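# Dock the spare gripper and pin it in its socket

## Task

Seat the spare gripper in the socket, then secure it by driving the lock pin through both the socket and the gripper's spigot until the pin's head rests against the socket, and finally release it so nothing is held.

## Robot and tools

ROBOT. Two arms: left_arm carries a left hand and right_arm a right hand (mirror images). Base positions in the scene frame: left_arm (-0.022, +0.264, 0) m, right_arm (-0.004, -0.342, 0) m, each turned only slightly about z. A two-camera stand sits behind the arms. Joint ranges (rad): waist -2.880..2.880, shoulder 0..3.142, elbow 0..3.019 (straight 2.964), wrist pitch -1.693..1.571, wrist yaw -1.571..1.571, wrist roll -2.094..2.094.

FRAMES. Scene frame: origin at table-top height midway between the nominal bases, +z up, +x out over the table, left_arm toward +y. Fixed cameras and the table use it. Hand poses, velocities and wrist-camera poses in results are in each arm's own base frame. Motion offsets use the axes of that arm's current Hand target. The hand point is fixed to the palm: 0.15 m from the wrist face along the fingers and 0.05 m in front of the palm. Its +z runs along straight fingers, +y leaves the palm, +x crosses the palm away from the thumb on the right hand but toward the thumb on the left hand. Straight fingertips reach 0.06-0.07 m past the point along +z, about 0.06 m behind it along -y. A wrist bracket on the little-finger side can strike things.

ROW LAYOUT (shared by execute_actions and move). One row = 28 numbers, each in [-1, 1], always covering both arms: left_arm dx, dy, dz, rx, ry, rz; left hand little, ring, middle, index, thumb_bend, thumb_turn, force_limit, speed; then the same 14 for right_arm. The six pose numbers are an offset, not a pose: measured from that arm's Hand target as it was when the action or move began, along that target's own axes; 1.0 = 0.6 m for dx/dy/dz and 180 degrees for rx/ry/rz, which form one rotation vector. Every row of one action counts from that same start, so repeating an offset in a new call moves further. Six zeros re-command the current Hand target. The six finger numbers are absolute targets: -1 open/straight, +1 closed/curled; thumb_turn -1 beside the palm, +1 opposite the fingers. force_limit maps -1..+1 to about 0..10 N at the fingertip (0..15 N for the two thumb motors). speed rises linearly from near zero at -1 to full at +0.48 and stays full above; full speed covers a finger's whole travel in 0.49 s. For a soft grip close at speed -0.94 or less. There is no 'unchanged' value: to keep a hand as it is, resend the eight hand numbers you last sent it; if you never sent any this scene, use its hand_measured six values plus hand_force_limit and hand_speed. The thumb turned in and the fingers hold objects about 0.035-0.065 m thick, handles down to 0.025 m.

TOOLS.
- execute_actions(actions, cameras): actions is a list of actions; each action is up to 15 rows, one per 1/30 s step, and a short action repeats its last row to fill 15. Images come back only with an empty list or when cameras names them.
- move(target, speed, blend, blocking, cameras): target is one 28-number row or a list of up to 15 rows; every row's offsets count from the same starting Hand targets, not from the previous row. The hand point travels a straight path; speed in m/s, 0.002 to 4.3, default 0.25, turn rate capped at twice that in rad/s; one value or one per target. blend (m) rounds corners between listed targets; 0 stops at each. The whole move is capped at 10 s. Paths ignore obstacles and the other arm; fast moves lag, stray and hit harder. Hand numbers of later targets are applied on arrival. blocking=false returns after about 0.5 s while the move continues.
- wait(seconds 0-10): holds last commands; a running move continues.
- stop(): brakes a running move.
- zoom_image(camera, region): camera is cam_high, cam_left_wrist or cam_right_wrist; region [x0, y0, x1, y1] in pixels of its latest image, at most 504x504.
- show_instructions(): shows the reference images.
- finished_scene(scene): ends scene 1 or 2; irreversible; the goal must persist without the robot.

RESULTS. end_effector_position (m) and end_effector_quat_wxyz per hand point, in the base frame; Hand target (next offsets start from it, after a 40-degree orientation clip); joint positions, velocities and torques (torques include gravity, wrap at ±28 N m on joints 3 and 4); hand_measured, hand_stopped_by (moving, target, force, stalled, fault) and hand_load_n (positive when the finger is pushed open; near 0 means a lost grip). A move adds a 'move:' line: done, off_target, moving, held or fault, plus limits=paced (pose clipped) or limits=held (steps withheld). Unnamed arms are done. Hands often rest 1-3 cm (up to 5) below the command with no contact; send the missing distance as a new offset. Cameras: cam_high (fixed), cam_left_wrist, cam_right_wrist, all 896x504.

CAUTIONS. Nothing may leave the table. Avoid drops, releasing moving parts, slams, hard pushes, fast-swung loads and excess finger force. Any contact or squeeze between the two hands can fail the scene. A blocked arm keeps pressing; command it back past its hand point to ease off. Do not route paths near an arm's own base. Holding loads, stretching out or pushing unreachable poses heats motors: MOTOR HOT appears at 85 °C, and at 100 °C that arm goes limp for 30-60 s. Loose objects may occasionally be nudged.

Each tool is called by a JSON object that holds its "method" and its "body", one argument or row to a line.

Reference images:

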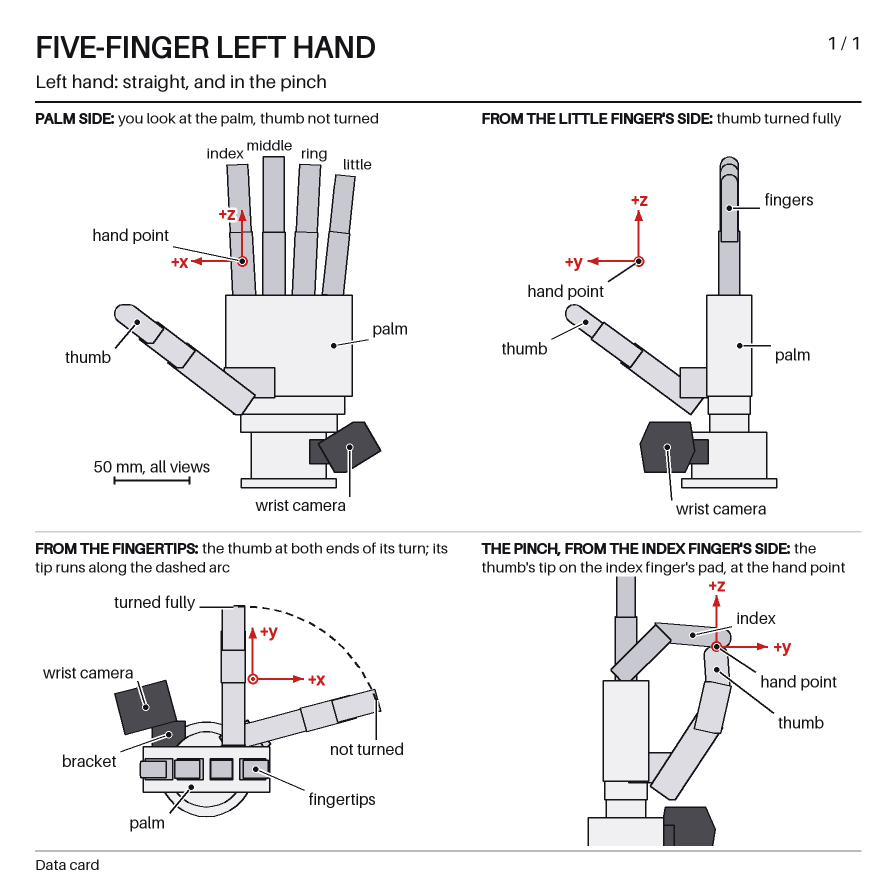

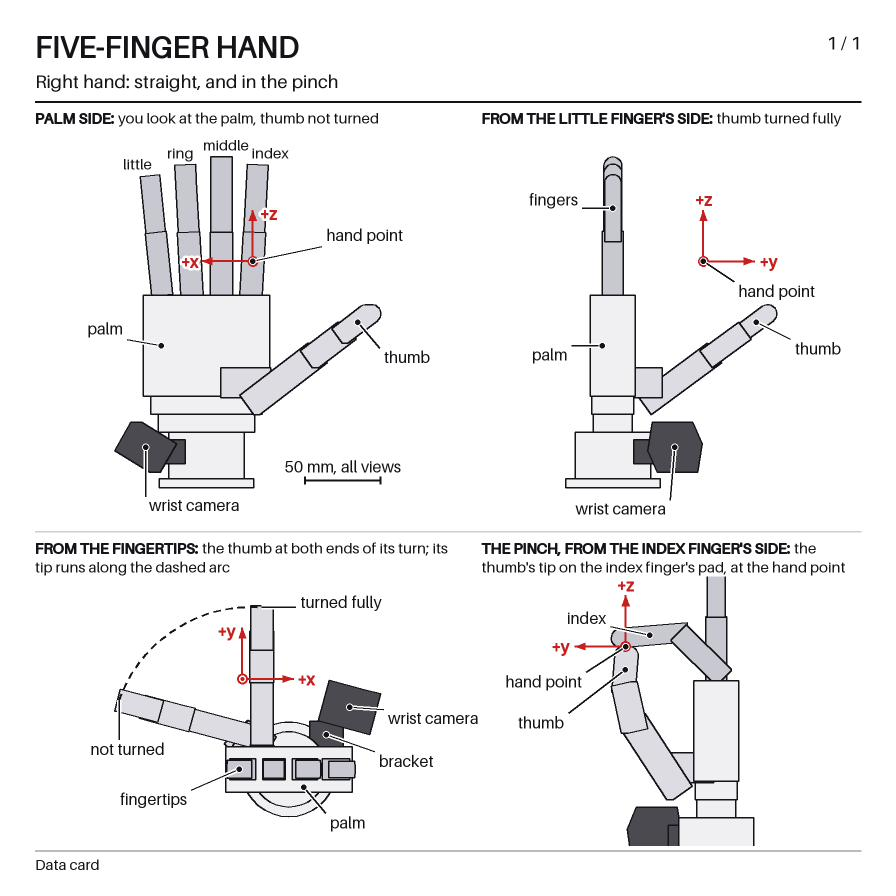

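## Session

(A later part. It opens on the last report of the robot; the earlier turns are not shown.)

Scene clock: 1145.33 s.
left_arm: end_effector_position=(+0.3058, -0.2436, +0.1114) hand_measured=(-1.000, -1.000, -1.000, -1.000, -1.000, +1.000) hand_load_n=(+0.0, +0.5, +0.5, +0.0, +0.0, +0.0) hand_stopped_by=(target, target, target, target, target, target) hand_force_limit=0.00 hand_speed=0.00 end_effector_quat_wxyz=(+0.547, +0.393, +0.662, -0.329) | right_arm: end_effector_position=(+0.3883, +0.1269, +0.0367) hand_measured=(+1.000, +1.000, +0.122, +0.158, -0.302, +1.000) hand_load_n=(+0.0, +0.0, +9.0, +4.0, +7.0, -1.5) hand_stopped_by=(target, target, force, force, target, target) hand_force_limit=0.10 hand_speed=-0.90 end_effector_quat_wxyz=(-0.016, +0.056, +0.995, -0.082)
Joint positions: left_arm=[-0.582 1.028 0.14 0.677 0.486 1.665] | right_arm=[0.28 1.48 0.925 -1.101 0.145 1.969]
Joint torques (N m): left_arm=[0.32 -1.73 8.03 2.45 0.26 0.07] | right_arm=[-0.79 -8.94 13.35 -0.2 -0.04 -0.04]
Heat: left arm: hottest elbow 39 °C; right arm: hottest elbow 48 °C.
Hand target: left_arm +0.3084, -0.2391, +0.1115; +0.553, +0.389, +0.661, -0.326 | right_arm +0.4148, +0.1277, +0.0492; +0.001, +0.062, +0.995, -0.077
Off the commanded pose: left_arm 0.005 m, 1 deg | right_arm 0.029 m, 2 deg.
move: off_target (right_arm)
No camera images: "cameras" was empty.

{"method": "move", "body": {
  "target": [0,0,0,0,0,0,-1,-1,-1,-1,-1,1,0,0,-0.0066,0.0003,0.0002,0,-0.0003,0,1.0,1.0,0.3,0.3,-0.3,1,0.1,-0.9],
  "speed": 0.02,
  "cameras": ["cam_left_wrist"]
}}

{"method": "zoom_image", "body": {
  "camera": "cam_left_wrist",
  "region": [400, 85, 530, 155]
}}

Scene clock: 1147.80 s.
left_arm: end_effector_position=(+0.3058, -0.2436, +0.1114) hand_measured=(-1.000, -1.000, -1.000, -1.000, -1.000, +1.000) hand_load_n=(+0.0, +0.0, +0.0, +0.0, +0.0, +0.0) hand_stopped_by=(target, target, target, target, target, target) hand_force_limit=0.00 hand_speed=0.00 end_effector_quat_wxyz=(+0.547, +0.393, +0.662, -0.329) | right_arm: end_effector_position=(+0.3910, +0.1269, +0.0363) hand_measured=(+1.000, +1.000, +0.122, +0.158, -0.302, +1.000) hand_load_n=(+0.0, +0.0, +9.0, +4.0, +7.0, -2.0) hand_stopped_by=(target, target, force, force, target, target) hand_force_limit=0.10 hand_speed=-0.90 end_effector_quat_wxyz=(-0.016, +0.053, +0.995, -0.082)
Joint positions: left_arm=[-0.582 1.028 0.14 0.677 0.486 1.665] | right_arm=[0.278 1.488 0.933 -1.101 0.145 1.961]
Joint torques (N m): left_arm=[0.38 -1.73 8.01 2.48 0.25 0.07] | right_arm=[-0.67 -9.29 13.48 -0.16 -0.01 -0.01]
Motor temperatures (°C): left_arm=[30 27 38 27 26 28] | right_arm=[28 30 48 28 29 28]
Heat: left arm: hottest elbow 38 °C; right arm: hottest elbow 48 °C.
Hand target: left_arm +0.3084, -0.2391, +0.1115; +0.553, +0.389, +0.661, -0.326 | right_arm +0.4188, +0.1274, +0.0491; +0.001, +0.062, +0.995, -0.077
Off the commanded pose: left_arm 0.005 m, 1 deg | right_arm 0.031 m, 2 deg.
move: off_target (right_arm)
camera_calibration:
cam_left_wrist: T_world_to_cam=[[-0.858807, -0.44954, -0.245692, 0.186916], [-0.131207, 0.656598, -0.74274, 0.284247], [0.495213, -0.605634, -0.622874, -0.117841], [0, 0, 0, 1]] pos_world=[0.256176, -0.173978, 0.183646]
Images, in order (width x height): cam_left_wrist 896x504.

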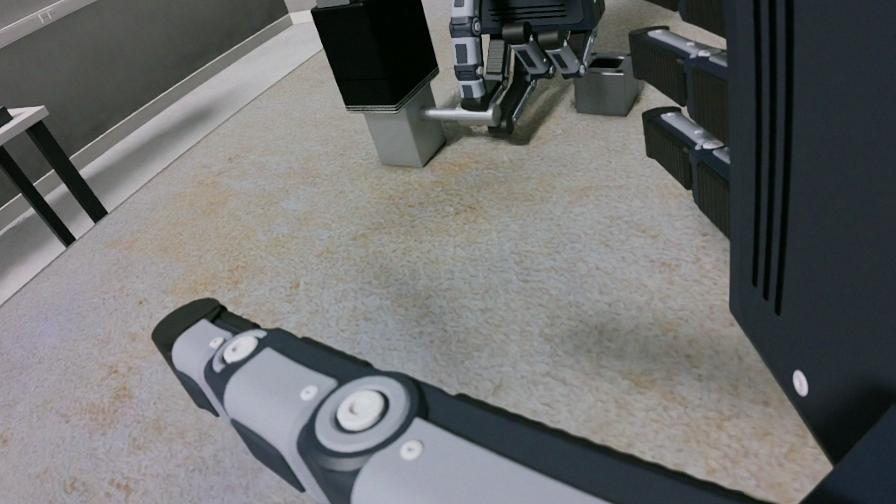

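Scaled by 3.877 from the camera's 896x504 image, which has a finer 1280x720 frame.

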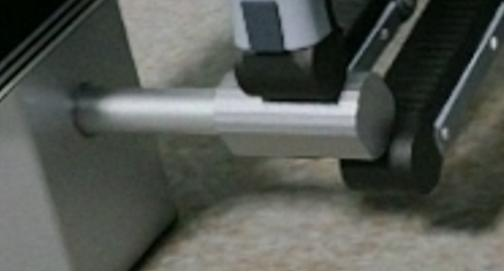

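{"method": "move", "body": {
  "target": [0,0,0,0,0,0,-1,-1,-1,-1,-1,1,0,0,-0.0066,0,-0.0018,-0.0003,-0.0026,-0.0035,1.0,1.0,0.3,0.3,-0.3,1,0.1,-0.9],
  "speed": 0.02,
  "cameras": ["cam_left_wrist"]
}}

{"method": "zoom_image", "body": {
  "camera": "cam_left_wrist",
  "region": [400, 85, 530, 155]
}}

Scene clock: 1154.10 s.
left_arm: end_effector_position=(+0.3058, -0.2436, +0.1114) hand_measured=(-1.000, -1.000, -1.000, -1.000, -1.000, +1.000) hand_load_n=(+0.0, +0.0, +0.0, +0.0, +0.0, +0.5) hand_stopped_by=(target, target, target, target, target, target) hand_force_limit=0.00 hand_speed=0.00 end_effector_quat_wxyz=(+0.547, +0.393, +0.662, -0.329) | right_arm: end_effector_position=(+0.3922, +0.1264, +0.0364) hand_measured=(+1.000, +1.000, +0.122, +0.158, -0.302, +1.000) hand_load_n=(+0.0, +0.0, +9.0, +4.0, +7.5, -2.0) hand_stopped_by=(target, target, force, force, target, target) hand_force_limit=0.10 hand_speed=-0.90 end_effector_quat_wxyz=(-0.017, +0.046, +0.995, -0.083)
Joint positions: left_arm=[-0.582 1.028 0.14 0.677 0.486 1.665] | right_arm=[0.274 1.492 0.937 -1.101 0.147 1.945]
Joint torques (N m): left_arm=[0.32 -1.79 7.98 2.44 0.26 0.08] | right_arm=[-0.79 -9.11 13.59 -0.09 0.02 -0.01]
Heat: left arm: hottest elbow 38 °C; right arm: hottest elbow 48 °C.
Hand target: left_arm +0.3084, -0.2391, +0.1115; +0.553, +0.389, +0.661, -0.326 | right_arm +0.4227, +0.1271, +0.0502; +0.005, +0.056, +0.995, -0.077
Off the commanded pose: left_arm 0.005 m, 1 deg | right_arm 0.034 m, 3 deg.
move: off_target (right_arm)
camera_calibration:
cam_left_wrist: T_world_to_cam=[[-0.858807, -0.44954, -0.245692, 0.186916], [-0.131207, 0.656598, -0.74274, 0.284247], [0.495213, -0.605634, -0.622874, -0.117841], [0, 0, 0, 1]] pos_world=[0.256176, -0.173978, 0.183646]
Images, in order (width x height): cam_left_wrist 896x504.

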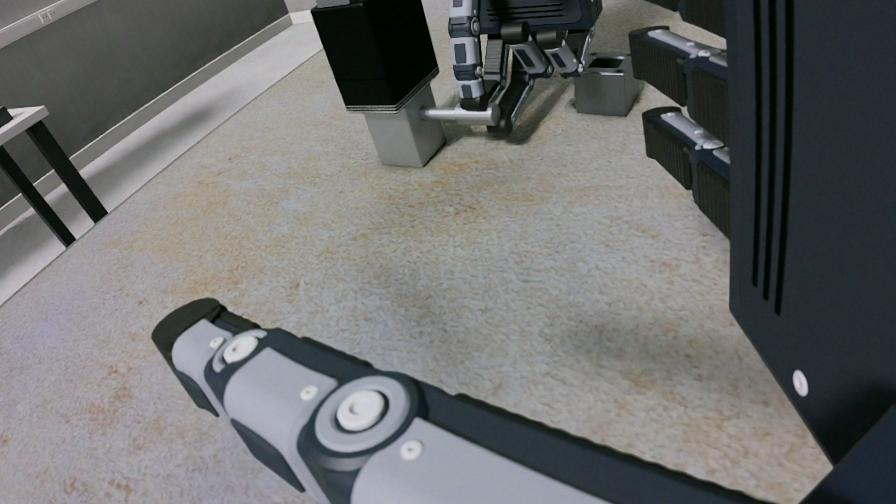

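Scaled by 3.877 from the camera's 896x504 image, which has a finer 1280x720 frame.

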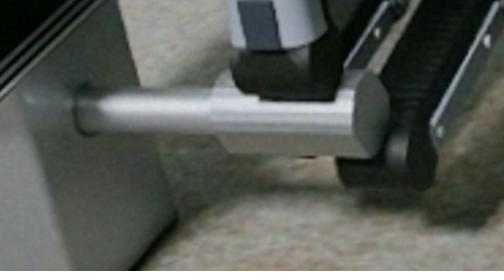

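{"method": "zoom_image", "body": {
  "camera": "cam_left_wrist",
  "region": [410, 95, 470, 133]
}}

{"method": "zoom_image", "body": {
  "camera": "cam_left_wrist",
  "region": [450, 95, 510, 133]
}}

Scaled by 8.400 from the camera's 896x504 image, which has a finer 1280x720 frame.

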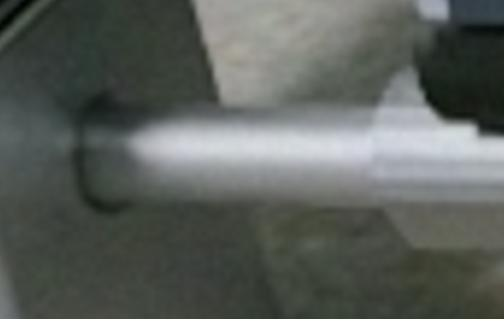

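Scaled by 8.400 from the camera's 896x504 image, which has a finer 1280x720 frame.

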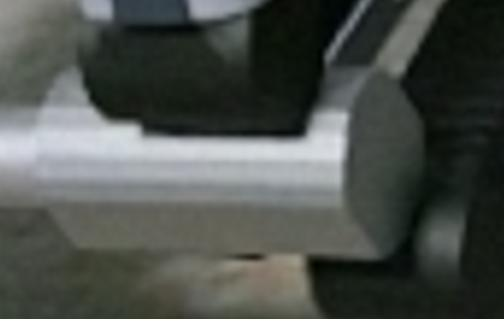

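{"method": "move", "body": {
  "target": [0,0,0,0,0,0,-1,-1,-1,-1,-1,1,0,0,0,0,0,0,-0.001,-0.0063,1.0,1.0,0.3,0.3,-0.3,1,0.1,-0.9],
  "speed": 0.02,
  "cameras": []
}}

Scene clock: 1165.67 s.
left_arm: end_effector_position=(+0.3058, -0.2436, +0.1114) hand_measured=(-1.000, -1.000, -1.000, -1.000, -1.000, +1.000) hand_load_n=(+0.5, +0.0, +0.0, +0.0, +0.0, +0.5) hand_stopped_by=(target, target, target, target, target, target) hand_force_limit=0.00 hand_speed=0.00 end_effector_quat_wxyz=(+0.547, +0.393, +0.662, -0.329) | right_arm: end_effector_position=(+0.3923, +0.1260, +0.0365) hand_measured=(+1.000, +1.000, +0.122, +0.158, -0.302, +1.000) hand_load_n=(+0.0, +0.0, +9.0, +4.0, +7.5, -1.5) hand_stopped_by=(target, target, force, force, target, target) hand_force_limit=0.10 hand_speed=-0.90 end_effector_quat_wxyz=(-0.017, +0.038, +0.996, -0.084)
Joint positions: left_arm=[-0.582 1.028 0.14 0.677 0.486 1.665] | right_arm=[0.272 1.493 0.939 -1.101 0.149 1.926]
Joint torques (N m): left_arm=[0.32 -1.73 8.01 2.44 0.27 0.08] | right_arm=[-0.56 -9.58 13.52 0.12 -0.01 -0.06]
Heat: left arm: hottest elbow 37 °C; right arm: hottest elbow 48 °C.
Hand target: left_arm +0.3084, -0.2391, +0.1115; +0.553, +0.389, +0.661, -0.326 | right_arm +0.4227, +0.1272, +0.0503; +0.006, +0.046, +0.996, -0.077
Off the commanded pose: left_arm 0.005 m, 1 deg | right_arm 0.033 m, 3 deg.
move: off_target (right_arm)
No camera images: "cameras" was empty.

{"method": "move", "body": {
  "target": [0,0,0,0,0,0,-1,-1,-1,-1,-1,1,0,0,-0.0083,-0.0003,0.0002,0,-0.0003,0,1.0,1.0,0.3,0.3,-0.3,1,0.1,-0.9],
  "speed": 0.02,
  "cameras": ["cam_left_wrist"]
}}

{"method": "zoom_image", "body": {
  "camera": "cam_left_wrist",
  "region": [400, 85, 530, 155]
}}

Scene clock: 1168.03 s.
left_arm: end_effector_position=(+0.3058, -0.2436, +0.1114) hand_measured=(-1.000, -1.000, -1.000, -1.000, -1.000, +1.000) hand_load_n=(+0.0, +0.0, +0.0, +0.0, +0.0, +0.0) hand_stopped_by=(target, target, target, target, target, target) hand_force_limit=0.00 hand_speed=0.00 end_effector_quat_wxyz=(+0.547, +0.393, +0.662, -0.329) | right_arm: end_effector_position=(+0.3946, +0.1256, +0.0360) hand_measured=(+1.000, +1.000, +0.122, +0.158, -0.302, +1.000) hand_load_n=(+0.0, +0.0, +9.5, +3.5, +7.0, -2.5) hand_stopped_by=(target, target, force, force, target, target) hand_force_limit=0.10 hand_speed=-0.90 end_effector_quat_wxyz=(-0.018, +0.034, +0.996, -0.084)
Joint positions: left_arm=[-0.582 1.028 0.14 0.677 0.486 1.665] | right_arm=[0.268 1.5 0.946 -1.101 0.149 1.914]
Joint torques (N m): left_arm=[0.44 -1.79 7.98 2.44 0.26 0.07] | right_arm=[-0.67 -9.17 13.78 0.03 0.01 -0.02]
Heat: left arm: hottest elbow 37 °C; right arm: hottest elbow 48 °C.
Hand target: left_arm +0.3084, -0.2391, +0.1115; +0.553, +0.389, +0.661, -0.326 | right_arm +0.4276, +0.1264, +0.0501; +0.006, +0.046, +0.996, -0.077
Off the commanded pose: left_arm 0.005 m, 1 deg | right_arm 0.036 m, 3 deg.
move: off_target (right_arm)
camera_calibration:
cam_left_wrist: T_world_to_cam=[[-0.858807, -0.44954, -0.245692, 0.186916], [-0.131207, 0.656598, -0.74274, 0.284247], [0.495213, -0.605634, -0.622874, -0.117841], [0, 0, 0, 1]] pos_world=[0.256176, -0.173978, 0.183646]
Images, in order (width x height): cam_left_wrist 896x504.

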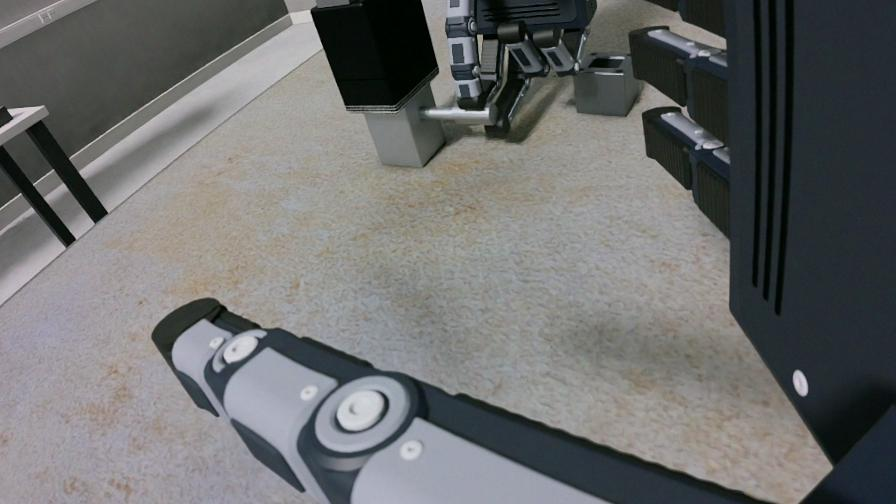

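Scaled by 3.877 from the camera's 896x504 image, which has a finer 1280x720 frame.

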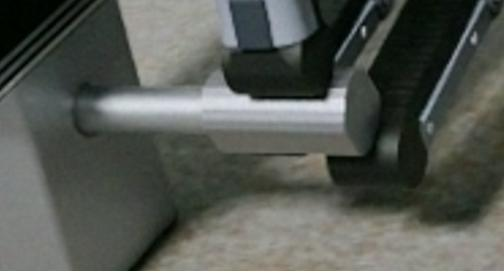

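{"method": "move", "body": {
  "target": [0,0,0,0,0,0,-1,-1,-1,-1,-1,1,0,0,0.0009,0.0022,-0.0006,-0.0022,0.0008,0,1.0,1.0,0.3,0.3,-0.3,1,0.1,-0.9],
  "speed": 0.02,
  "cameras": []
}}

Scene clock: 1176.87 s.
left_arm: end_effector_position=(+0.3058, -0.2436, +0.1114) hand_measured=(-1.000, -1.000, -1.000, -1.000, -1.000, +1.000) hand_load_n=(+0.0, +0.0, +0.0, +0.0, +0.0, +0.0) hand_stopped_by=(target, target, target, target, target, target) hand_force_limit=0.00 hand_speed=0.00 end_effector_quat_wxyz=(+0.547, +0.393, +0.662, -0.329) | right_arm: end_effector_position=(+0.3945, +0.1256, +0.0359) hand_measured=(+1.000, +1.000, +0.122, +0.158, -0.302, +1.000) hand_load_n=(+0.0, +0.0, +9.5, +3.5, +7.5, -2.0) hand_stopped_by=(target, target, force, force, target, target) hand_force_limit=0.10 hand_speed=-0.90 end_effector_quat_wxyz=(-0.018, +0.035, +0.996, -0.082)
Joint positions: left_arm=[-0.582 1.028 0.14 0.677 0.486 1.665] | right_arm=[0.267 1.5 0.946 -1.101 0.146 1.914]
Joint torques (N m): left_arm=[0.62 -1.73 7.99 2.47 0.26 0.07] | right_arm=[-0.67 -9.41 13.89 0.05 -0.13 0.01]
Heat: left arm: hottest elbow 37 °C; right arm: hottest elbow 49 °C.
Hand target: left_arm +0.3084, -0.2391, +0.1115; +0.553, +0.389, +0.661, -0.326 | right_arm +0.4272, +0.1277, +0.0502; +0.005, +0.046, +0.996, -0.073
Off the commanded pose: left_arm 0.005 m, 1 deg | right_arm 0.036 m, 3 deg.
move: off_target (right_arm)
No camera images: "cameras" was empty.

{"method": "execute_actions", "body": {
  "actions": [
    [[0,0,0,0,0,0,-1,-1,-1,-1,-1,1,0,0,0.0060,-0.0002,0,0,0,0,1.0,1.0,0.3,0.3,-0.3,1,0.1,-0.9],[0,0,0,0,0,0,-1,-1,-1,-1,-1,1,0,0,0.0120,-0.0004,-0.0001,0,0,0,1.0,1.0,0.3,0.3,-0.3,1,0.1,-0.9],[0,0,0,0,0,0,-1,-1,-1,-1,-1,1,0,0,0.0180,-0.0006,-0.0002,0,0,0,1.0,1.0,0.3,0.3,-0.3,1,0.1,-0.9],[0,0,0,0,0,0,-1,-1,-1,-1,-1,1,0,0,0.0233,-0.0008,-0.0003,0,0,0,1.0,1.0,0.3,0.3,-0.3,1,0.1,-0.9]],
    [[0,0,0,0,0,0,-1,-1,-1,-1,-1,1,0,0,0,0,0,0,0,0,1.0,1.0,0.08,0.08,-0.6,1,0.1,-0.5]],
    [[0,0,0,0,0,0,-1,-1,-1,-1,-1,1,0,0,0,0,0,0,0,0,1.0,1.0,0.08,0.08,-0.6,1,0.1,-0.5]]
  ],
  "cameras": ["cam_left_wrist"]
}}

{"method": "zoom_image", "body": {
  "camera": "cam_left_wrist",
  "region": [400, 75, 540, 150]
}}

Scene clock: 1187.83 s.
left_arm: end_effector_position=(+0.3058, -0.2436, +0.1114) hand_measured=(-1.000, -1.000, -1.000, -1.000, -1.000, +1.000) hand_load_n=(+0.0, +0.0, +0.0, +0.0, +0.0, +0.0) hand_stopped_by=(target, target, target, target, target, target) hand_force_limit=0.00 hand_speed=0.00 end_effector_quat_wxyz=(+0.547, +0.393, +0.662, -0.329) | right_arm: end_effector_position=(+0.3949, +0.1258, +0.0363) hand_measured=(+1.000, +1.000, +0.080, +0.080, -0.600, +1.000) hand_load_n=(+0.0, +0.5, +0.0, +0.0, +0.0, +0.0) hand_stopped_by=(target, target, target, target, target, target) hand_force_limit=0.10 hand_speed=-0.50 end_effector_quat_wxyz=(-0.018, +0.038, +0.996, -0.081)
Joint positions: left_arm=[-0.582 1.028 0.14 0.677 0.486 1.665] | right_arm=[0.267 1.5 0.946 -1.1 0.144 1.919]
Joint torques (N m): left_arm=[0.5 -1.67 7.94 2.47 0.25 0.07] | right_arm=[0.32 -11.4 11.02 0.25 -0.1 0.05]
Heat: left arm: hottest elbow 36 °C; right arm: hottest elbow 49 °C.
Hand target: left_arm +0.3084, -0.2391, +0.1115; +0.553, +0.389, +0.661, -0.326 | right_arm +0.4131, +0.1286, +0.0502; +0.005, +0.046, +0.996, -0.073
Off the commanded pose: left_arm 0.005 m, 1 deg | right_arm 0.023 m, 3 deg.
Step readings (end_effector_position of left_arm | right_arm):
0: (+0.3058, -0.2436, +0.1114) | (+0.3945, +0.1256, +0.0359)
1: (+0.3058, -0.2436, +0.1114) | (+0.3945, +0.1256, +0.0359)
2: (+0.3058, -0.2436, +0.1114) | (+0.3945, +0.1256, +0.0359)
4: (+0.3058, -0.2436, +0.1114) | (+0.3945, +0.1256, +0.0359)
8: (+0.3058, -0.2436, +0.1114) | (+0.3945, +0.1257, +0.0359)
15: (+0.3058, -0.2436, +0.1114) | (+0.3946, +0.1257, +0.0361)
16: (+0.3058, -0.2436, +0.1114) | (+0.3946, +0.1257, +0.0361)
17: (+0.3058, -0.2436, +0.1114) | (+0.3946, +0.1257, +0.0361)
19: (+0.3058, -0.2436, +0.1114) | (+0.3946, +0.1260, +0.0361)
23: (+0.3058, -0.2436, +0.1114) | (+0.3948, +0.1259, +0.0363)
30: (+0.3058, -0.2436, +0.1114) | (+0.3949, +0.1259, +0.0363)
31: (+0.3058, -0.2436, +0.1114) | (+0.3949, +0.1259, +0.0363)
32: (+0.3058, -0.2436, +0.1114) | (+0.3949, +0.1259, +0.0363)
34: (+0.3058, -0.2436, +0.1114) | (+0.3949, +0.1259, +0.0363)
38: (+0.3058, -0.2436, +0.1114) | (+0.3949, +0.1258, +0.0363)
45: (+0.3058, -0.2436, +0.1114) | (+0.3949, +0.1258, +0.0363)
camera_calibration:
cam_left_wrist: T_world_to_cam=[[-0.858807, -0.44954, -0.245692, 0.186916], [-0.131207, 0.656598, -0.74274, 0.284247], [0.495213, -0.605634, -0.622874, -0.117841], [0, 0, 0, 1]] pos_world=[0.256176, -0.173978, 0.183646]
Images, in order (width x height): cam_left_wrist 896x504.

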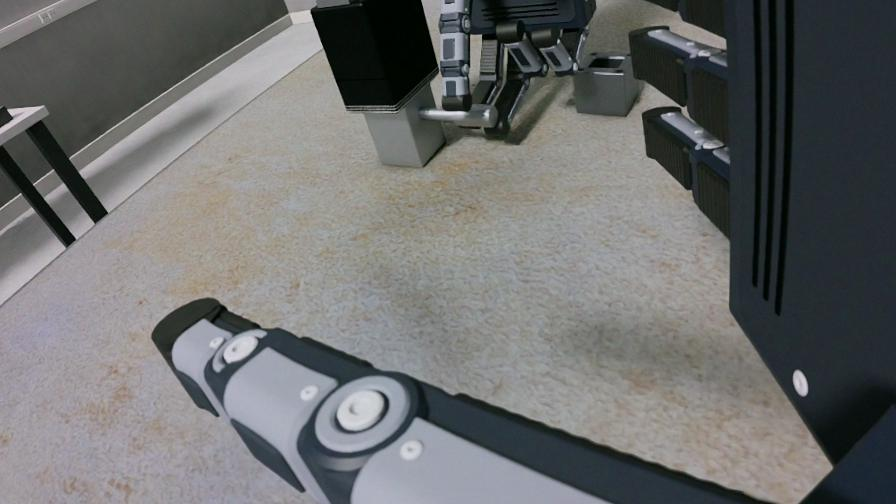

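Scaled by 3.600 from the camera's 896x504 image, which has a finer 1280x720 frame.

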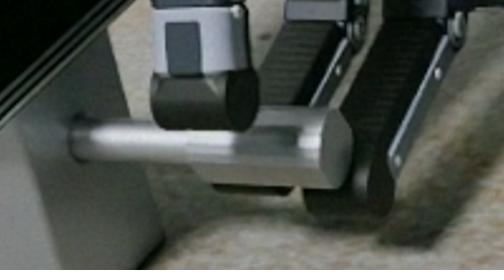

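{"method": "move", "body": {
  "target": [
    [0,0,0,0,0,0,-1,-1,-1,-1,-1,1,0,0,0.0422,0.0011,0.0244,0.0067,0.0157,-0.0078,1.0,1.0,0.08,0.08,-1,1,0.1,-0.3],
    [0,0,0,0,0,0,-1,-1,-1,-1,-1,1,0,0,0.0791,-0.0032,0.0219,0.0069,0.0148,-0.0077,1.0,1.0,0.08,0.08,-1,1,0.1,-0.3]
  ],
  "speed": 0.06,
  "cameras": ["cam_left_wrist"]
}}

{"method": "zoom_image", "body": {
  "camera": "cam_left_wrist",
  "region": [400, 75, 540, 150]
}}

Scene clock: 1198.53 s.
left_arm: end_effector_position=(+0.3058, -0.2436, +0.1114) hand_measured=(-1.000, -1.000, -1.000, -1.000, -1.000, +1.000) hand_load_n=(+0.0, +0.0, +0.0, +0.0, +0.0, +0.0) hand_stopped_by=(target, target, target, target, target, target) hand_force_limit=0.00 hand_speed=0.00 end_effector_quat_wxyz=(+0.547, +0.393, +0.662, -0.329) | right_arm: end_effector_position=(+0.3733, +0.1255, +0.0380) hand_measured=(+1.000, +1.000, +0.080, +0.080, -1.000, +1.000) hand_load_n=(+0.0, +0.0, +0.0, +0.5, +0.0, +0.0) hand_stopped_by=(target, target, target, target, target, target) hand_force_limit=0.10 hand_speed=-0.30 end_effector_quat_wxyz=(-0.016, +0.039, +0.996, -0.081)
Joint positions: left_arm=[-0.582 1.028 0.14 0.677 0.486 1.665] | right_arm=[0.283 1.444 0.89 -1.1 0.144 1.938]
Joint torques (N m): left_arm=[0.44 -1.67 8.01 2.51 0.25 0.07] | right_arm=[1.96 -10.46 7.64 -0.39 -0.09 0.08]
Heat: left arm: hottest elbow 36 °C; right arm: hottest elbow 48 °C.
Hand target: left_arm +0.3084, -0.2391, +0.1115; +0.553, +0.389, +0.661, -0.326 | right_arm +0.3657, +0.1291, +0.0368; -0.020, +0.036, +0.996, -0.083
Off the commanded pose: left_arm 0.005 m, 1 deg | right_arm 0.008 m, 1 deg.
move: done
camera_calibration:
cam_left_wrist: T_world_to_cam=[[-0.858807, -0.44954, -0.245692, 0.186916], [-0.131207, 0.656598, -0.74274, 0.284247], [0.495213, -0.605634, -0.622874, -0.117841], [0, 0, 0, 1]] pos_world=[0.256176, -0.173978, 0.183646]
Images, in order (width x height): cam_left_wrist 896x504.

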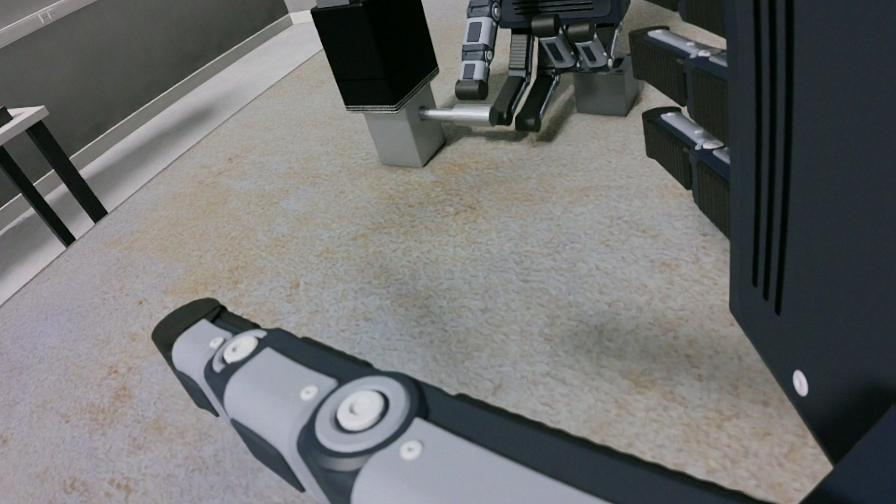

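Scaled by 3.600 from the camera's 896x504 image, which has a finer 1280x720 frame.

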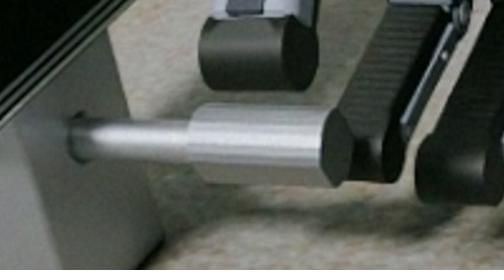

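{"method": "move", "body": {
  "target": [
    [0,0,0,0,0,0,-1,-1,-1,-1,-1,1,0,0,0,0,0,0,0,0,1.0,1.0,1.0,0.08,-1,1,0.1,0],
    [0,0,0,0,0,0,-1,-1,-1,-1,-1,1,0,0,0.0340,-0.0029,-0.0001,0.0002,-0.0010,0.0001,1.0,1.0,1.0,0.08,-1,1,0.1,0],
    [0,0,0,0,0,0,-1,-1,-1,-1,-1,1,0,0,0.0340,-0.0029,-0.0001,0.0002,-0.0010,0.0001,1.0,1.0,1.0,0.16,-1,1,0.1,0]
  ],
  "speed": 0.06,
  "cameras": ["cam_left_wrist"]
}}

{"method": "zoom_image", "body": {
  "camera": "cam_left_wrist",
  "region": [400, 75, 540, 150]
}}

Scene clock: 1210.60 s.
left_arm: end_effector_position=(+0.3058, -0.2436, +0.1114) hand_measured=(-1.000, -1.000, -1.000, -1.000, -1.000, +1.000) hand_load_n=(+0.0, +0.0, +0.0, +0.0, +0.0, +0.0) hand_stopped_by=(target, target, target, target, target, target) hand_force_limit=0.00 hand_speed=0.00 end_effector_quat_wxyz=(+0.547, +0.393, +0.662, -0.329) | right_arm: end_effector_position=(+0.3533, +0.1258, +0.0391) hand_measured=(+1.000, +1.000, +1.000, +0.160, -1.000, +1.000) hand_load_n=(+0.0, +0.0, +0.5, +0.0, +0.0, +0.0) hand_stopped_by=(target, target, target, target, target, target) hand_force_limit=0.10 hand_speed=0.00 end_effector_quat_wxyz=(-0.014, +0.040, +0.996, -0.081)
Joint positions: left_arm=[-0.582 1.028 0.14 0.677 0.486 1.665] | right_arm=[0.301 1.39 0.838 -1.1 0.144 1.957]
Joint torques (N m): left_arm=[0.44 -1.67 8.03 2.48 0.26 0.07] | right_arm=[2.14 -9.82 7.38 -0.46 -0.09 0.07]
Heat: left arm: hottest elbow 36 °C; right arm: hottest elbow 46 °C.
Hand target: left_arm +0.3084, -0.2391, +0.1115; +0.553, +0.389, +0.661, -0.326 | right_arm +0.3452, +0.1289, +0.0377; -0.018, +0.036, +0.996, -0.083
Off the commanded pose: left_arm 0.005 m, 1 deg | right_arm 0.009 m, 1 deg.
move: done
camera_calibration:
cam_left_wrist: T_world_to_cam=[[-0.858807, -0.44954, -0.245692, 0.186916], [-0.131207, 0.656598, -0.74274, 0.284247], [0.495213, -0.605634, -0.622874, -0.117841], [0, 0, 0, 1]] pos_world=[0.256176, -0.173978, 0.183646]
Images, in order (width x height): cam_left_wrist 896x504.

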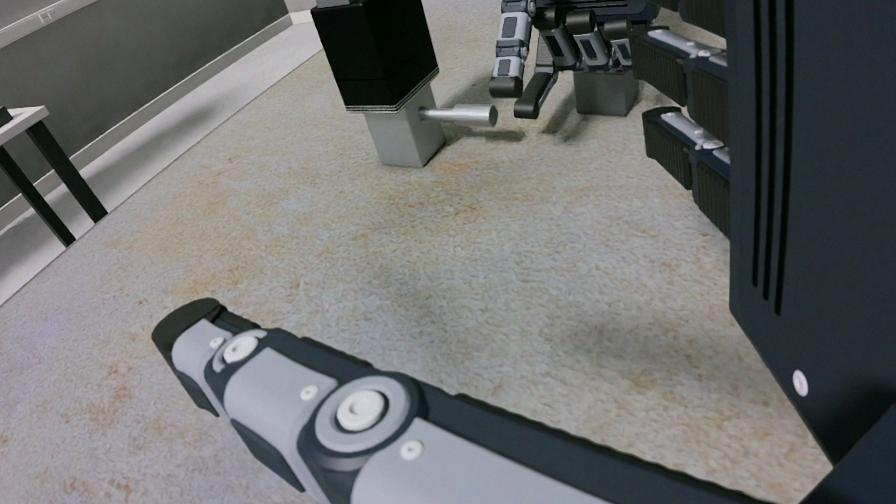

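Scaled by 3.600 from the camera's 896x504 image, which has a finer 1280x720 frame.

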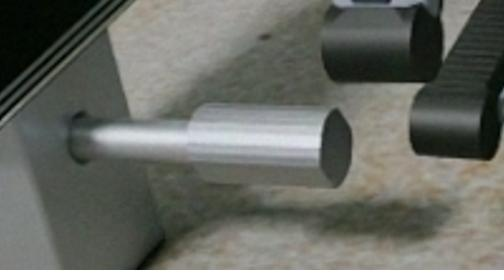

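{"method": "move", "body": {
  "target": [0,0,0,0,0,0,-1,-1,-1,-1,-1,1,0,0,-0.0333,0.0688,-0.0356,-0.0053,-0.0092,0.0013,1.0,1.0,1.0,0.16,-1,1,0.1,0],
  "speed": 0.05,
  "cameras": ["cam_left_wrist","cam_right_wrist"]
}}

{"method": "zoom_image", "body": {
  "camera": "cam_left_wrist",
  "region": [400, 75, 540, 150]
}}

Scene clock: 1215.50 s.
left_arm: end_effector_position=(+0.3058, -0.2436, +0.1114) hand_measured=(-1.000, -1.000, -1.000, -1.000, -1.000, +1.000) hand_load_n=(+0.0, +0.0, +0.0, +0.0, +0.0, +0.0) hand_stopped_by=(target, target, target, target, target, target) hand_force_limit=0.00 hand_speed=0.00 end_effector_quat_wxyz=(+0.547, +0.393, +0.662, -0.329) | right_arm: end_effector_position=(+0.3540, +0.1593, +0.0410) hand_measured=(+1.000, +1.000, +1.000, +0.160, -1.000, +1.000) hand_load_n=(+0.0, +0.0, +0.0, +0.5, +0.0, +0.0) hand_stopped_by=(target, target, target, target, target, target) hand_force_limit=0.10 hand_speed=0.00 end_effector_quat_wxyz=(-0.012, +0.039, +0.996, -0.080)
Joint positions: left_arm=[-0.582 1.028 0.14 0.677 0.486 1.665] | right_arm=[0.391 1.418 0.871 -1.114 0.135 2.045]
Joint torques (N m): left_arm=[0.44 -1.73 7.99 2.45 0.26 0.06] | right_arm=[1.61 -7.88 12.57 -0.73 -0.12 0.08]
Heat: left arm: hottest elbow 36 °C; right arm: hottest elbow 46 °C.
Hand target: left_arm +0.3084, -0.2391, +0.1115; +0.553, +0.389, +0.661, -0.326 | right_arm +0.3689, +0.1715, +0.0513; -0.003, +0.037, +0.996, -0.076
Off the commanded pose: left_arm 0.005 m, 1 deg | right_arm 0.022 m, 1 deg.
move: off_target (right_arm)
camera_calibration:
cam_left_wrist: T_world_to_cam=[[-0.858807, -0.44954, -0.245692, 0.186916], [-0.131207, 0.656598, -0.74274, 0.284247], [0.495213, -0.605634, -0.622874, -0.117841], [0, 0, 0, 1]] pos_world=[0.256176, -0.173978, 0.183646]
cam_right_wrist: T_world_to_cam=[[-0.208737, 0.959185, -0.190772, -0.0701698], [0.868138, 0.271551, 0.415446, -0.364357], [0.450294, -0.0788978, -0.889388, 0.00478969], [0, 0, 0, 1]] pos_world=[0.299508, 0.166625, 0.142244]
Images, in order (width x height): cam_left_wrist 896x504, cam_right_wrist 896x504.

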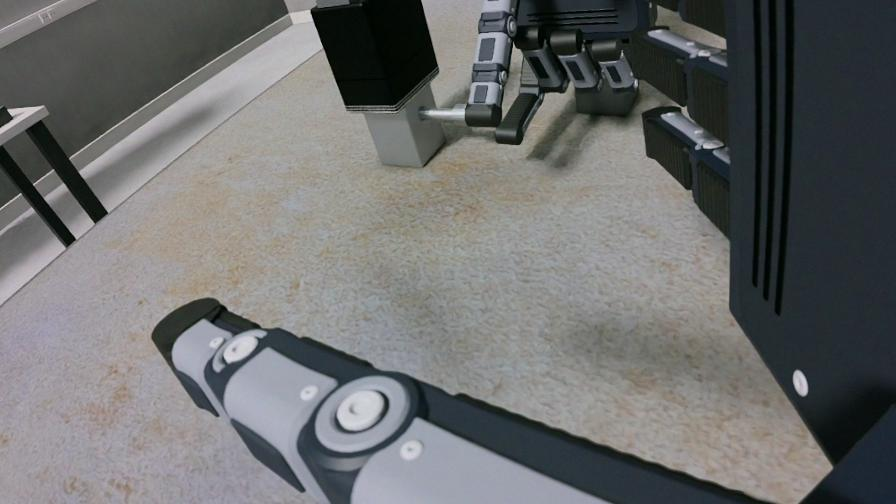

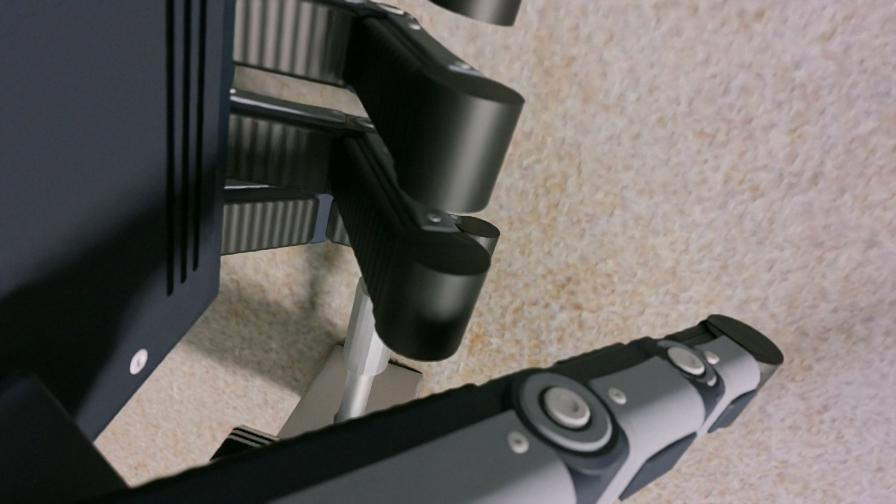

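Scaled by 3.600 from the camera's 896x504 image, which has a finer 1280x720 frame.

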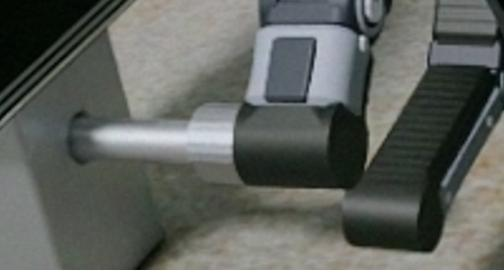

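{"method": "move", "body": {
  "target": [
    [0,0,0,0,0,0,-1,-1,-1,-1,-1,1,0,0,-0.0065,-0.0159,0.0082,0.0012,0.0039,0.0033,1.0,1.0,1.0,0.16,-1,1,0.1,0],
    [0,0,0,0,0,0,-1,-1,-1,-1,-1,1,0,0,-0.0262,-0.0161,0.0087,0.0011,0.0037,0.0034,1.0,1.0,1.0,0.16,-1,1,0.1,0]
  ],
  "speed": 0.03,
  "cameras": ["cam_left_wrist","cam_right_wrist"]
}}

{"method": "zoom_image", "body": {
  "camera": "cam_left_wrist",
  "region": [400, 75, 540, 150]
}}

Scene clock: 1228.63 s.
left_arm: end_effector_position=(+0.3058, -0.2436, +0.1114) hand_measured=(-1.000, -1.000, -1.000, -1.000, -1.000, +1.000) hand_load_n=(+0.0, +0.0, +0.0, +0.0, +0.0, +0.5) hand_stopped_by=(target, target, target, target, target, target) hand_force_limit=0.00 hand_speed=0.00 end_effector_quat_wxyz=(+0.547, +0.393, +0.662, -0.329) | right_arm: end_effector_position=(+0.3642, +0.1584, +0.0377) hand_measured=(+1.000, +1.000, +1.000, +0.160, -1.000, +1.000) hand_load_n=(+0.0, +0.0, +0.0, +0.0, +0.0, +0.0) hand_stopped_by=(target, target, target, target, target, target) hand_force_limit=0.10 hand_speed=0.00 end_effector_quat_wxyz=(-0.017, +0.039, +0.996, -0.081)
Joint positions: left_arm=[-0.582 1.028 0.14 0.677 0.486 1.665] | right_arm=[0.377 1.452 0.898 -1.114 0.135 2.032]
Joint torques (N m): left_arm=[0.56 -1.55 7.97 2.43 0.26 0.06] | right_arm=[-0.79 -8.53 12.57 -0.59 -0.08 -0.09]
Heat: left arm: hottest elbow 35 °C; right arm: hottest elbow 45 °C.
Hand target: left_arm +0.3084, -0.2391, +0.1115; +0.553, +0.389, +0.661, -0.326 | right_arm +0.3838, +0.1601, +0.0477; -0.009, +0.042, +0.996, -0.077
Off the commanded pose: left_arm 0.005 m, 1 deg | right_arm 0.022 m, 1 deg.
move: off_target (right_arm)
camera_calibration:
cam_left_wrist: T_world_to_cam=[[-0.858807, -0.44954, -0.245692, 0.186916], [-0.131207, 0.656598, -0.74274, 0.284247], [0.495213, -0.605634, -0.622874, -0.117841], [0, 0, 0, 1]] pos_world=[0.256176, -0.173978, 0.183646]
cam_right_wrist: T_world_to_cam=[[-0.209661, 0.958907, -0.191156, -0.0674236], [0.872109, 0.271794, 0.406883, -0.37277], [0.442118, -0.0814012, -0.893256, 0.000758123], [0, 0, 0, 1]] pos_world=[0.310625, 0.166031, 0.139462]
Images, in order (width x height): cam_left_wrist 896x504, cam_right_wrist 896x504.

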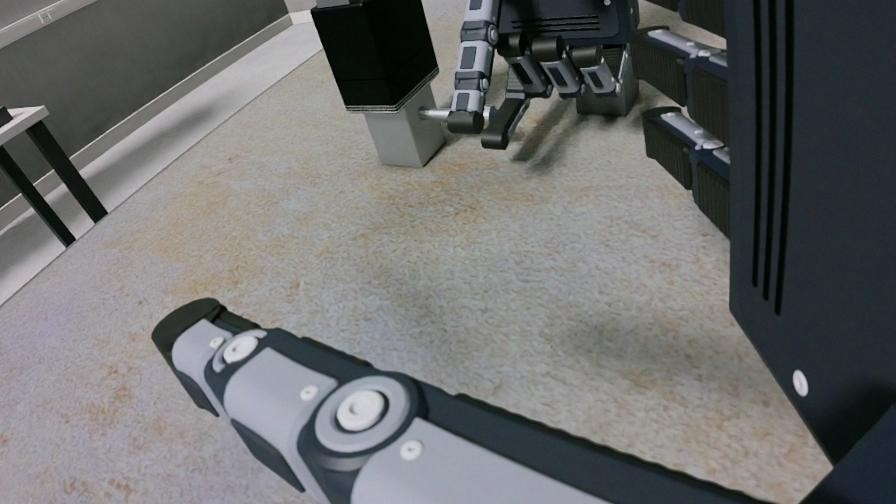

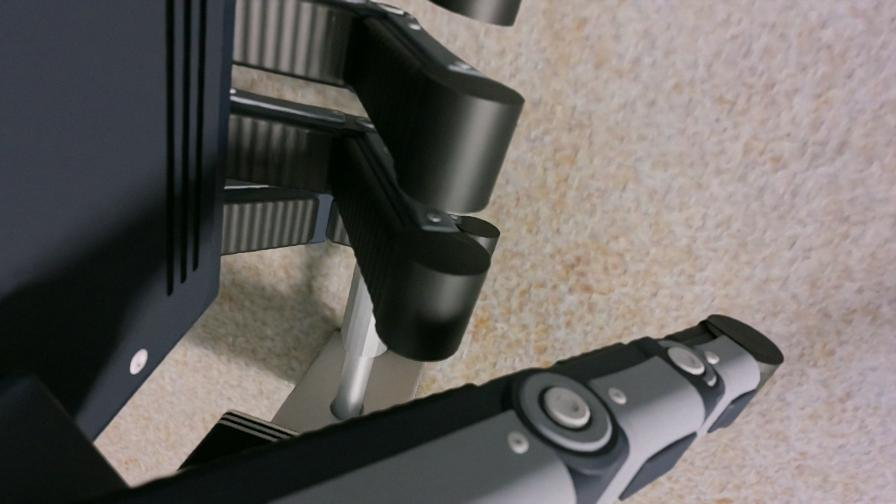

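Scaled by 3.600 from the camera's 896x504 image, which has a finer 1280x720 frame.

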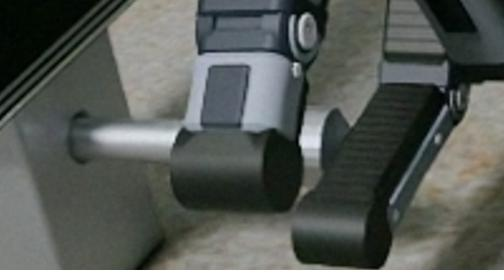

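{"method": "move", "body": {
  "target": [0,0,0,0,0,0,-1,-1,-1,-1,-1,1,0,0,-0.0200,0,0.0002,0,0,0,1.0,1.0,1.0,0.16,-1,1,0.1,0],
  "speed": 0.03,
  "cameras": ["cam_left_wrist"]
}}

{"method": "zoom_image", "body": {
  "camera": "cam_left_wrist",
  "region": [400, 75, 540, 150]
}}

Scene clock: 1231.60 s.
left_arm: end_effector_position=(+0.3058, -0.2436, +0.1114) hand_measured=(-1.000, -1.000, -1.000, -1.000, -1.000, +1.000) hand_load_n=(+0.0, +0.0, +0.0, +0.5, +0.0, +0.0) hand_stopped_by=(target, target, target, target, target, target) hand_force_limit=0.00 hand_speed=0.00 end_effector_quat_wxyz=(+0.547, +0.393, +0.662, -0.329) | right_arm: end_effector_position=(+0.3669, +0.1573, +0.0345) hand_measured=(+1.000, +1.000, +1.000, +0.160, -1.000, +1.000) hand_load_n=(+0.0, +0.0, +0.0, -1.0, +0.0, +0.0) hand_stopped_by=(target, target, target, target, target, target) hand_force_limit=0.10 hand_speed=0.00 end_effector_quat_wxyz=(-0.026, +0.032, +0.996, -0.084)
Joint positions: left_arm=[-0.582 1.028 0.14 0.677 0.486 1.665] | right_arm=[0.369 1.476 0.915 -1.124 0.134 2.011]
Joint torques (N m): left_arm=[0.38 -1.79 7.95 2.4 0.26 0.07] | right_arm=[-1.08 -8.53 13.44 -0.35 0.01 -0.02]
Heat: left arm: hottest elbow 35 °C; right arm: hottest elbow 45 °C.
Hand target: left_arm +0.3084, -0.2391, +0.1115; +0.553, +0.389, +0.661, -0.326 | right_arm +0.3959, +0.1590, +0.0474; -0.008, +0.042, +0.996, -0.077
Off the commanded pose: left_arm 0.005 m, 1 deg | right_arm 0.032 m, 2 deg.
move: off_target (right_arm)
camera_calibration:
cam_left_wrist: T_world_to_cam=[[-0.858807, -0.44954, -0.245692, 0.186916], [-0.131207, 0.656598, -0.74274, 0.284247], [0.495213, -0.605634, -0.622874, -0.117841], [0, 0, 0, 1]] pos_world=[0.256176, -0.173978, 0.183646]
Images, in order (width x height): cam_left_wrist 896x504.

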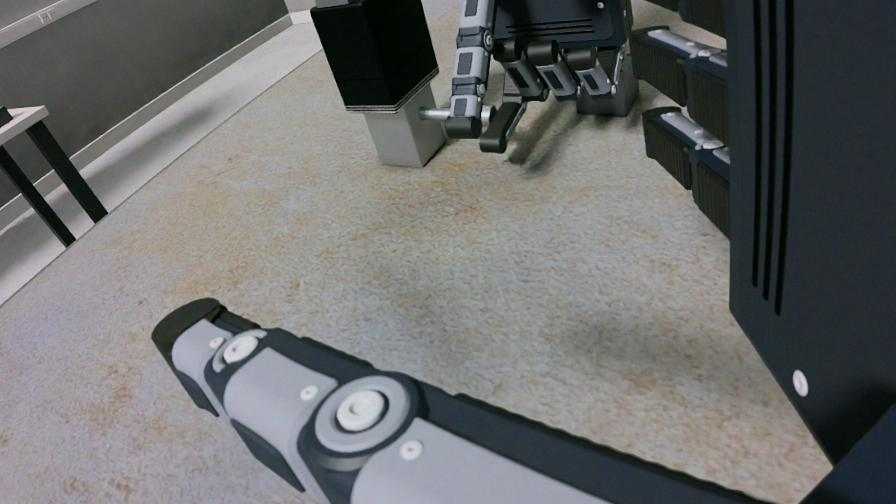

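Scaled by 3.600 from the camera's 896x504 image, which has a finer 1280x720 frame.

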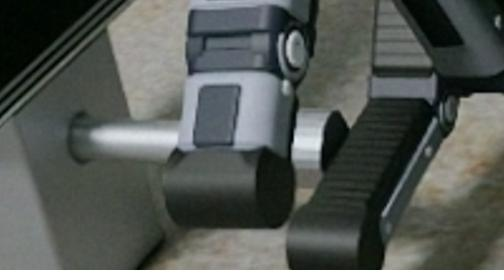

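{"method": "move", "body": {
  "target": [0,0,0,0,0,0,-1,-1,-1,-1,-1,1,0,0,-0.0167,-0.0010,-0.0068,-0.0003,-0.0031,0.0005,1.0,1.0,1.0,0.16,-1,1,0.1,0],
  "speed": 0.03,
  "cameras": ["cam_left_wrist","cam_right_wrist"]
}}

{"method": "zoom_image", "body": {
  "camera": "cam_left_wrist",
  "region": [400, 75, 540, 150]
}}

Scene clock: 1237.07 s.
left_arm: end_effector_position=(+0.3058, -0.2436, +0.1114) hand_measured=(-1.000, -1.000, -1.000, -1.000, -1.000, +1.000) hand_load_n=(+0.0, +0.0, +0.0, +0.0, +0.0, +0.0) hand_stopped_by=(target, target, target, target, target, target) hand_force_limit=0.00 hand_speed=0.00 end_effector_quat_wxyz=(+0.547, +0.393, +0.662, -0.329) | right_arm: end_effector_position=(+0.3670, +0.1569, +0.0347) hand_measured=(+1.000, +1.000, +1.000, +0.160, -1.000, +1.000) hand_load_n=(+0.0, +0.0, +0.0, -0.5, +0.0, +0.0) hand_stopped_by=(target, target, target, target, target, target) hand_force_limit=0.10 hand_speed=0.00 end_effector_quat_wxyz=(-0.032, +0.025, +0.996, -0.085)
Joint positions: left_arm=[-0.582 1.028 0.14 0.677 0.486 1.665] | right_arm=[0.365 1.484 0.925 -1.137 0.133 1.994]
Joint torques (N m): left_arm=[0.26 -1.73 7.98 2.44 0.26 0.08] | right_arm=[-1.73 -9 14.48 -0.01 0.18 0.05]
Heat: left arm: hottest elbow 35 °C; right arm: hottest elbow 46 °C.
Hand target: left_arm +0.3084, -0.2391, +0.1115; +0.553, +0.389, +0.661, -0.326 | right_arm +0.4059, +0.1582, +0.0514; -0.004, +0.043, +0.996, -0.077
Off the commanded pose: left_arm 0.005 m, 1 deg | right_arm 0.042 m, 4 deg.
move: off_target (right_arm)
camera_calibration:
cam_left_wrist: T_world_to_cam=[[-0.858807, -0.44954, -0.245692, 0.186916], [-0.131207, 0.656598, -0.74274, 0.284247], [0.495213, -0.605634, -0.622874, -0.117841], [0, 0, 0, 1]] pos_world=[0.256176, -0.173978, 0.183646]
cam_right_wrist: T_world_to_cam=[[-0.240295, 0.952, -0.189615, -0.0536406], [0.877657, 0.296529, 0.376549, -0.378506], [0.414701, -0.0759341, -0.906784, 0.00636791], [0, 0, 0, 1]] pos_world=[0.316668, 0.163787, 0.138129]
Images, in order (width x height): cam_left_wrist 896x504, cam_right_wrist 896x504.

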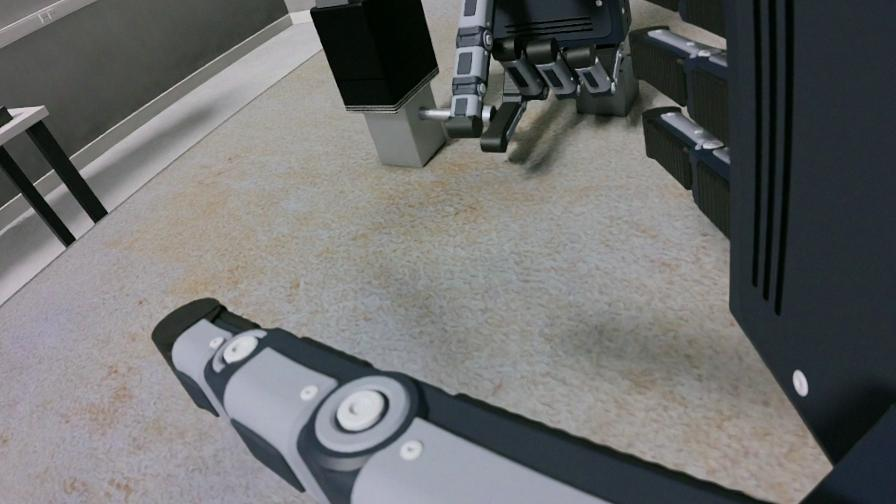

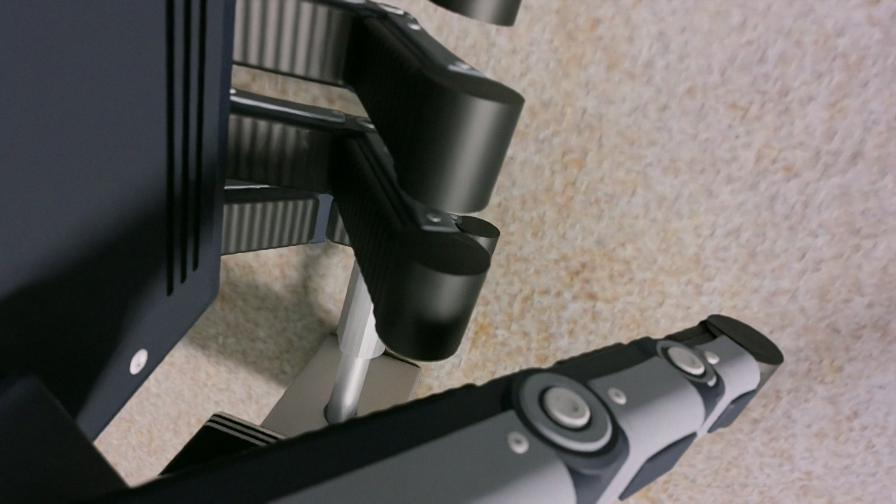

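Scaled by 3.600 from the camera's 896x504 image, which has a finer 1280x720 frame.

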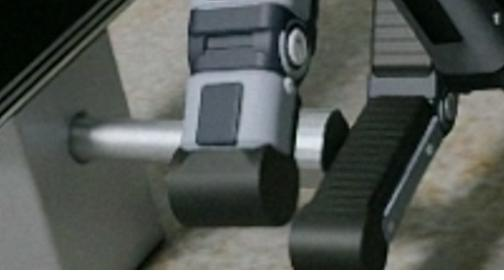

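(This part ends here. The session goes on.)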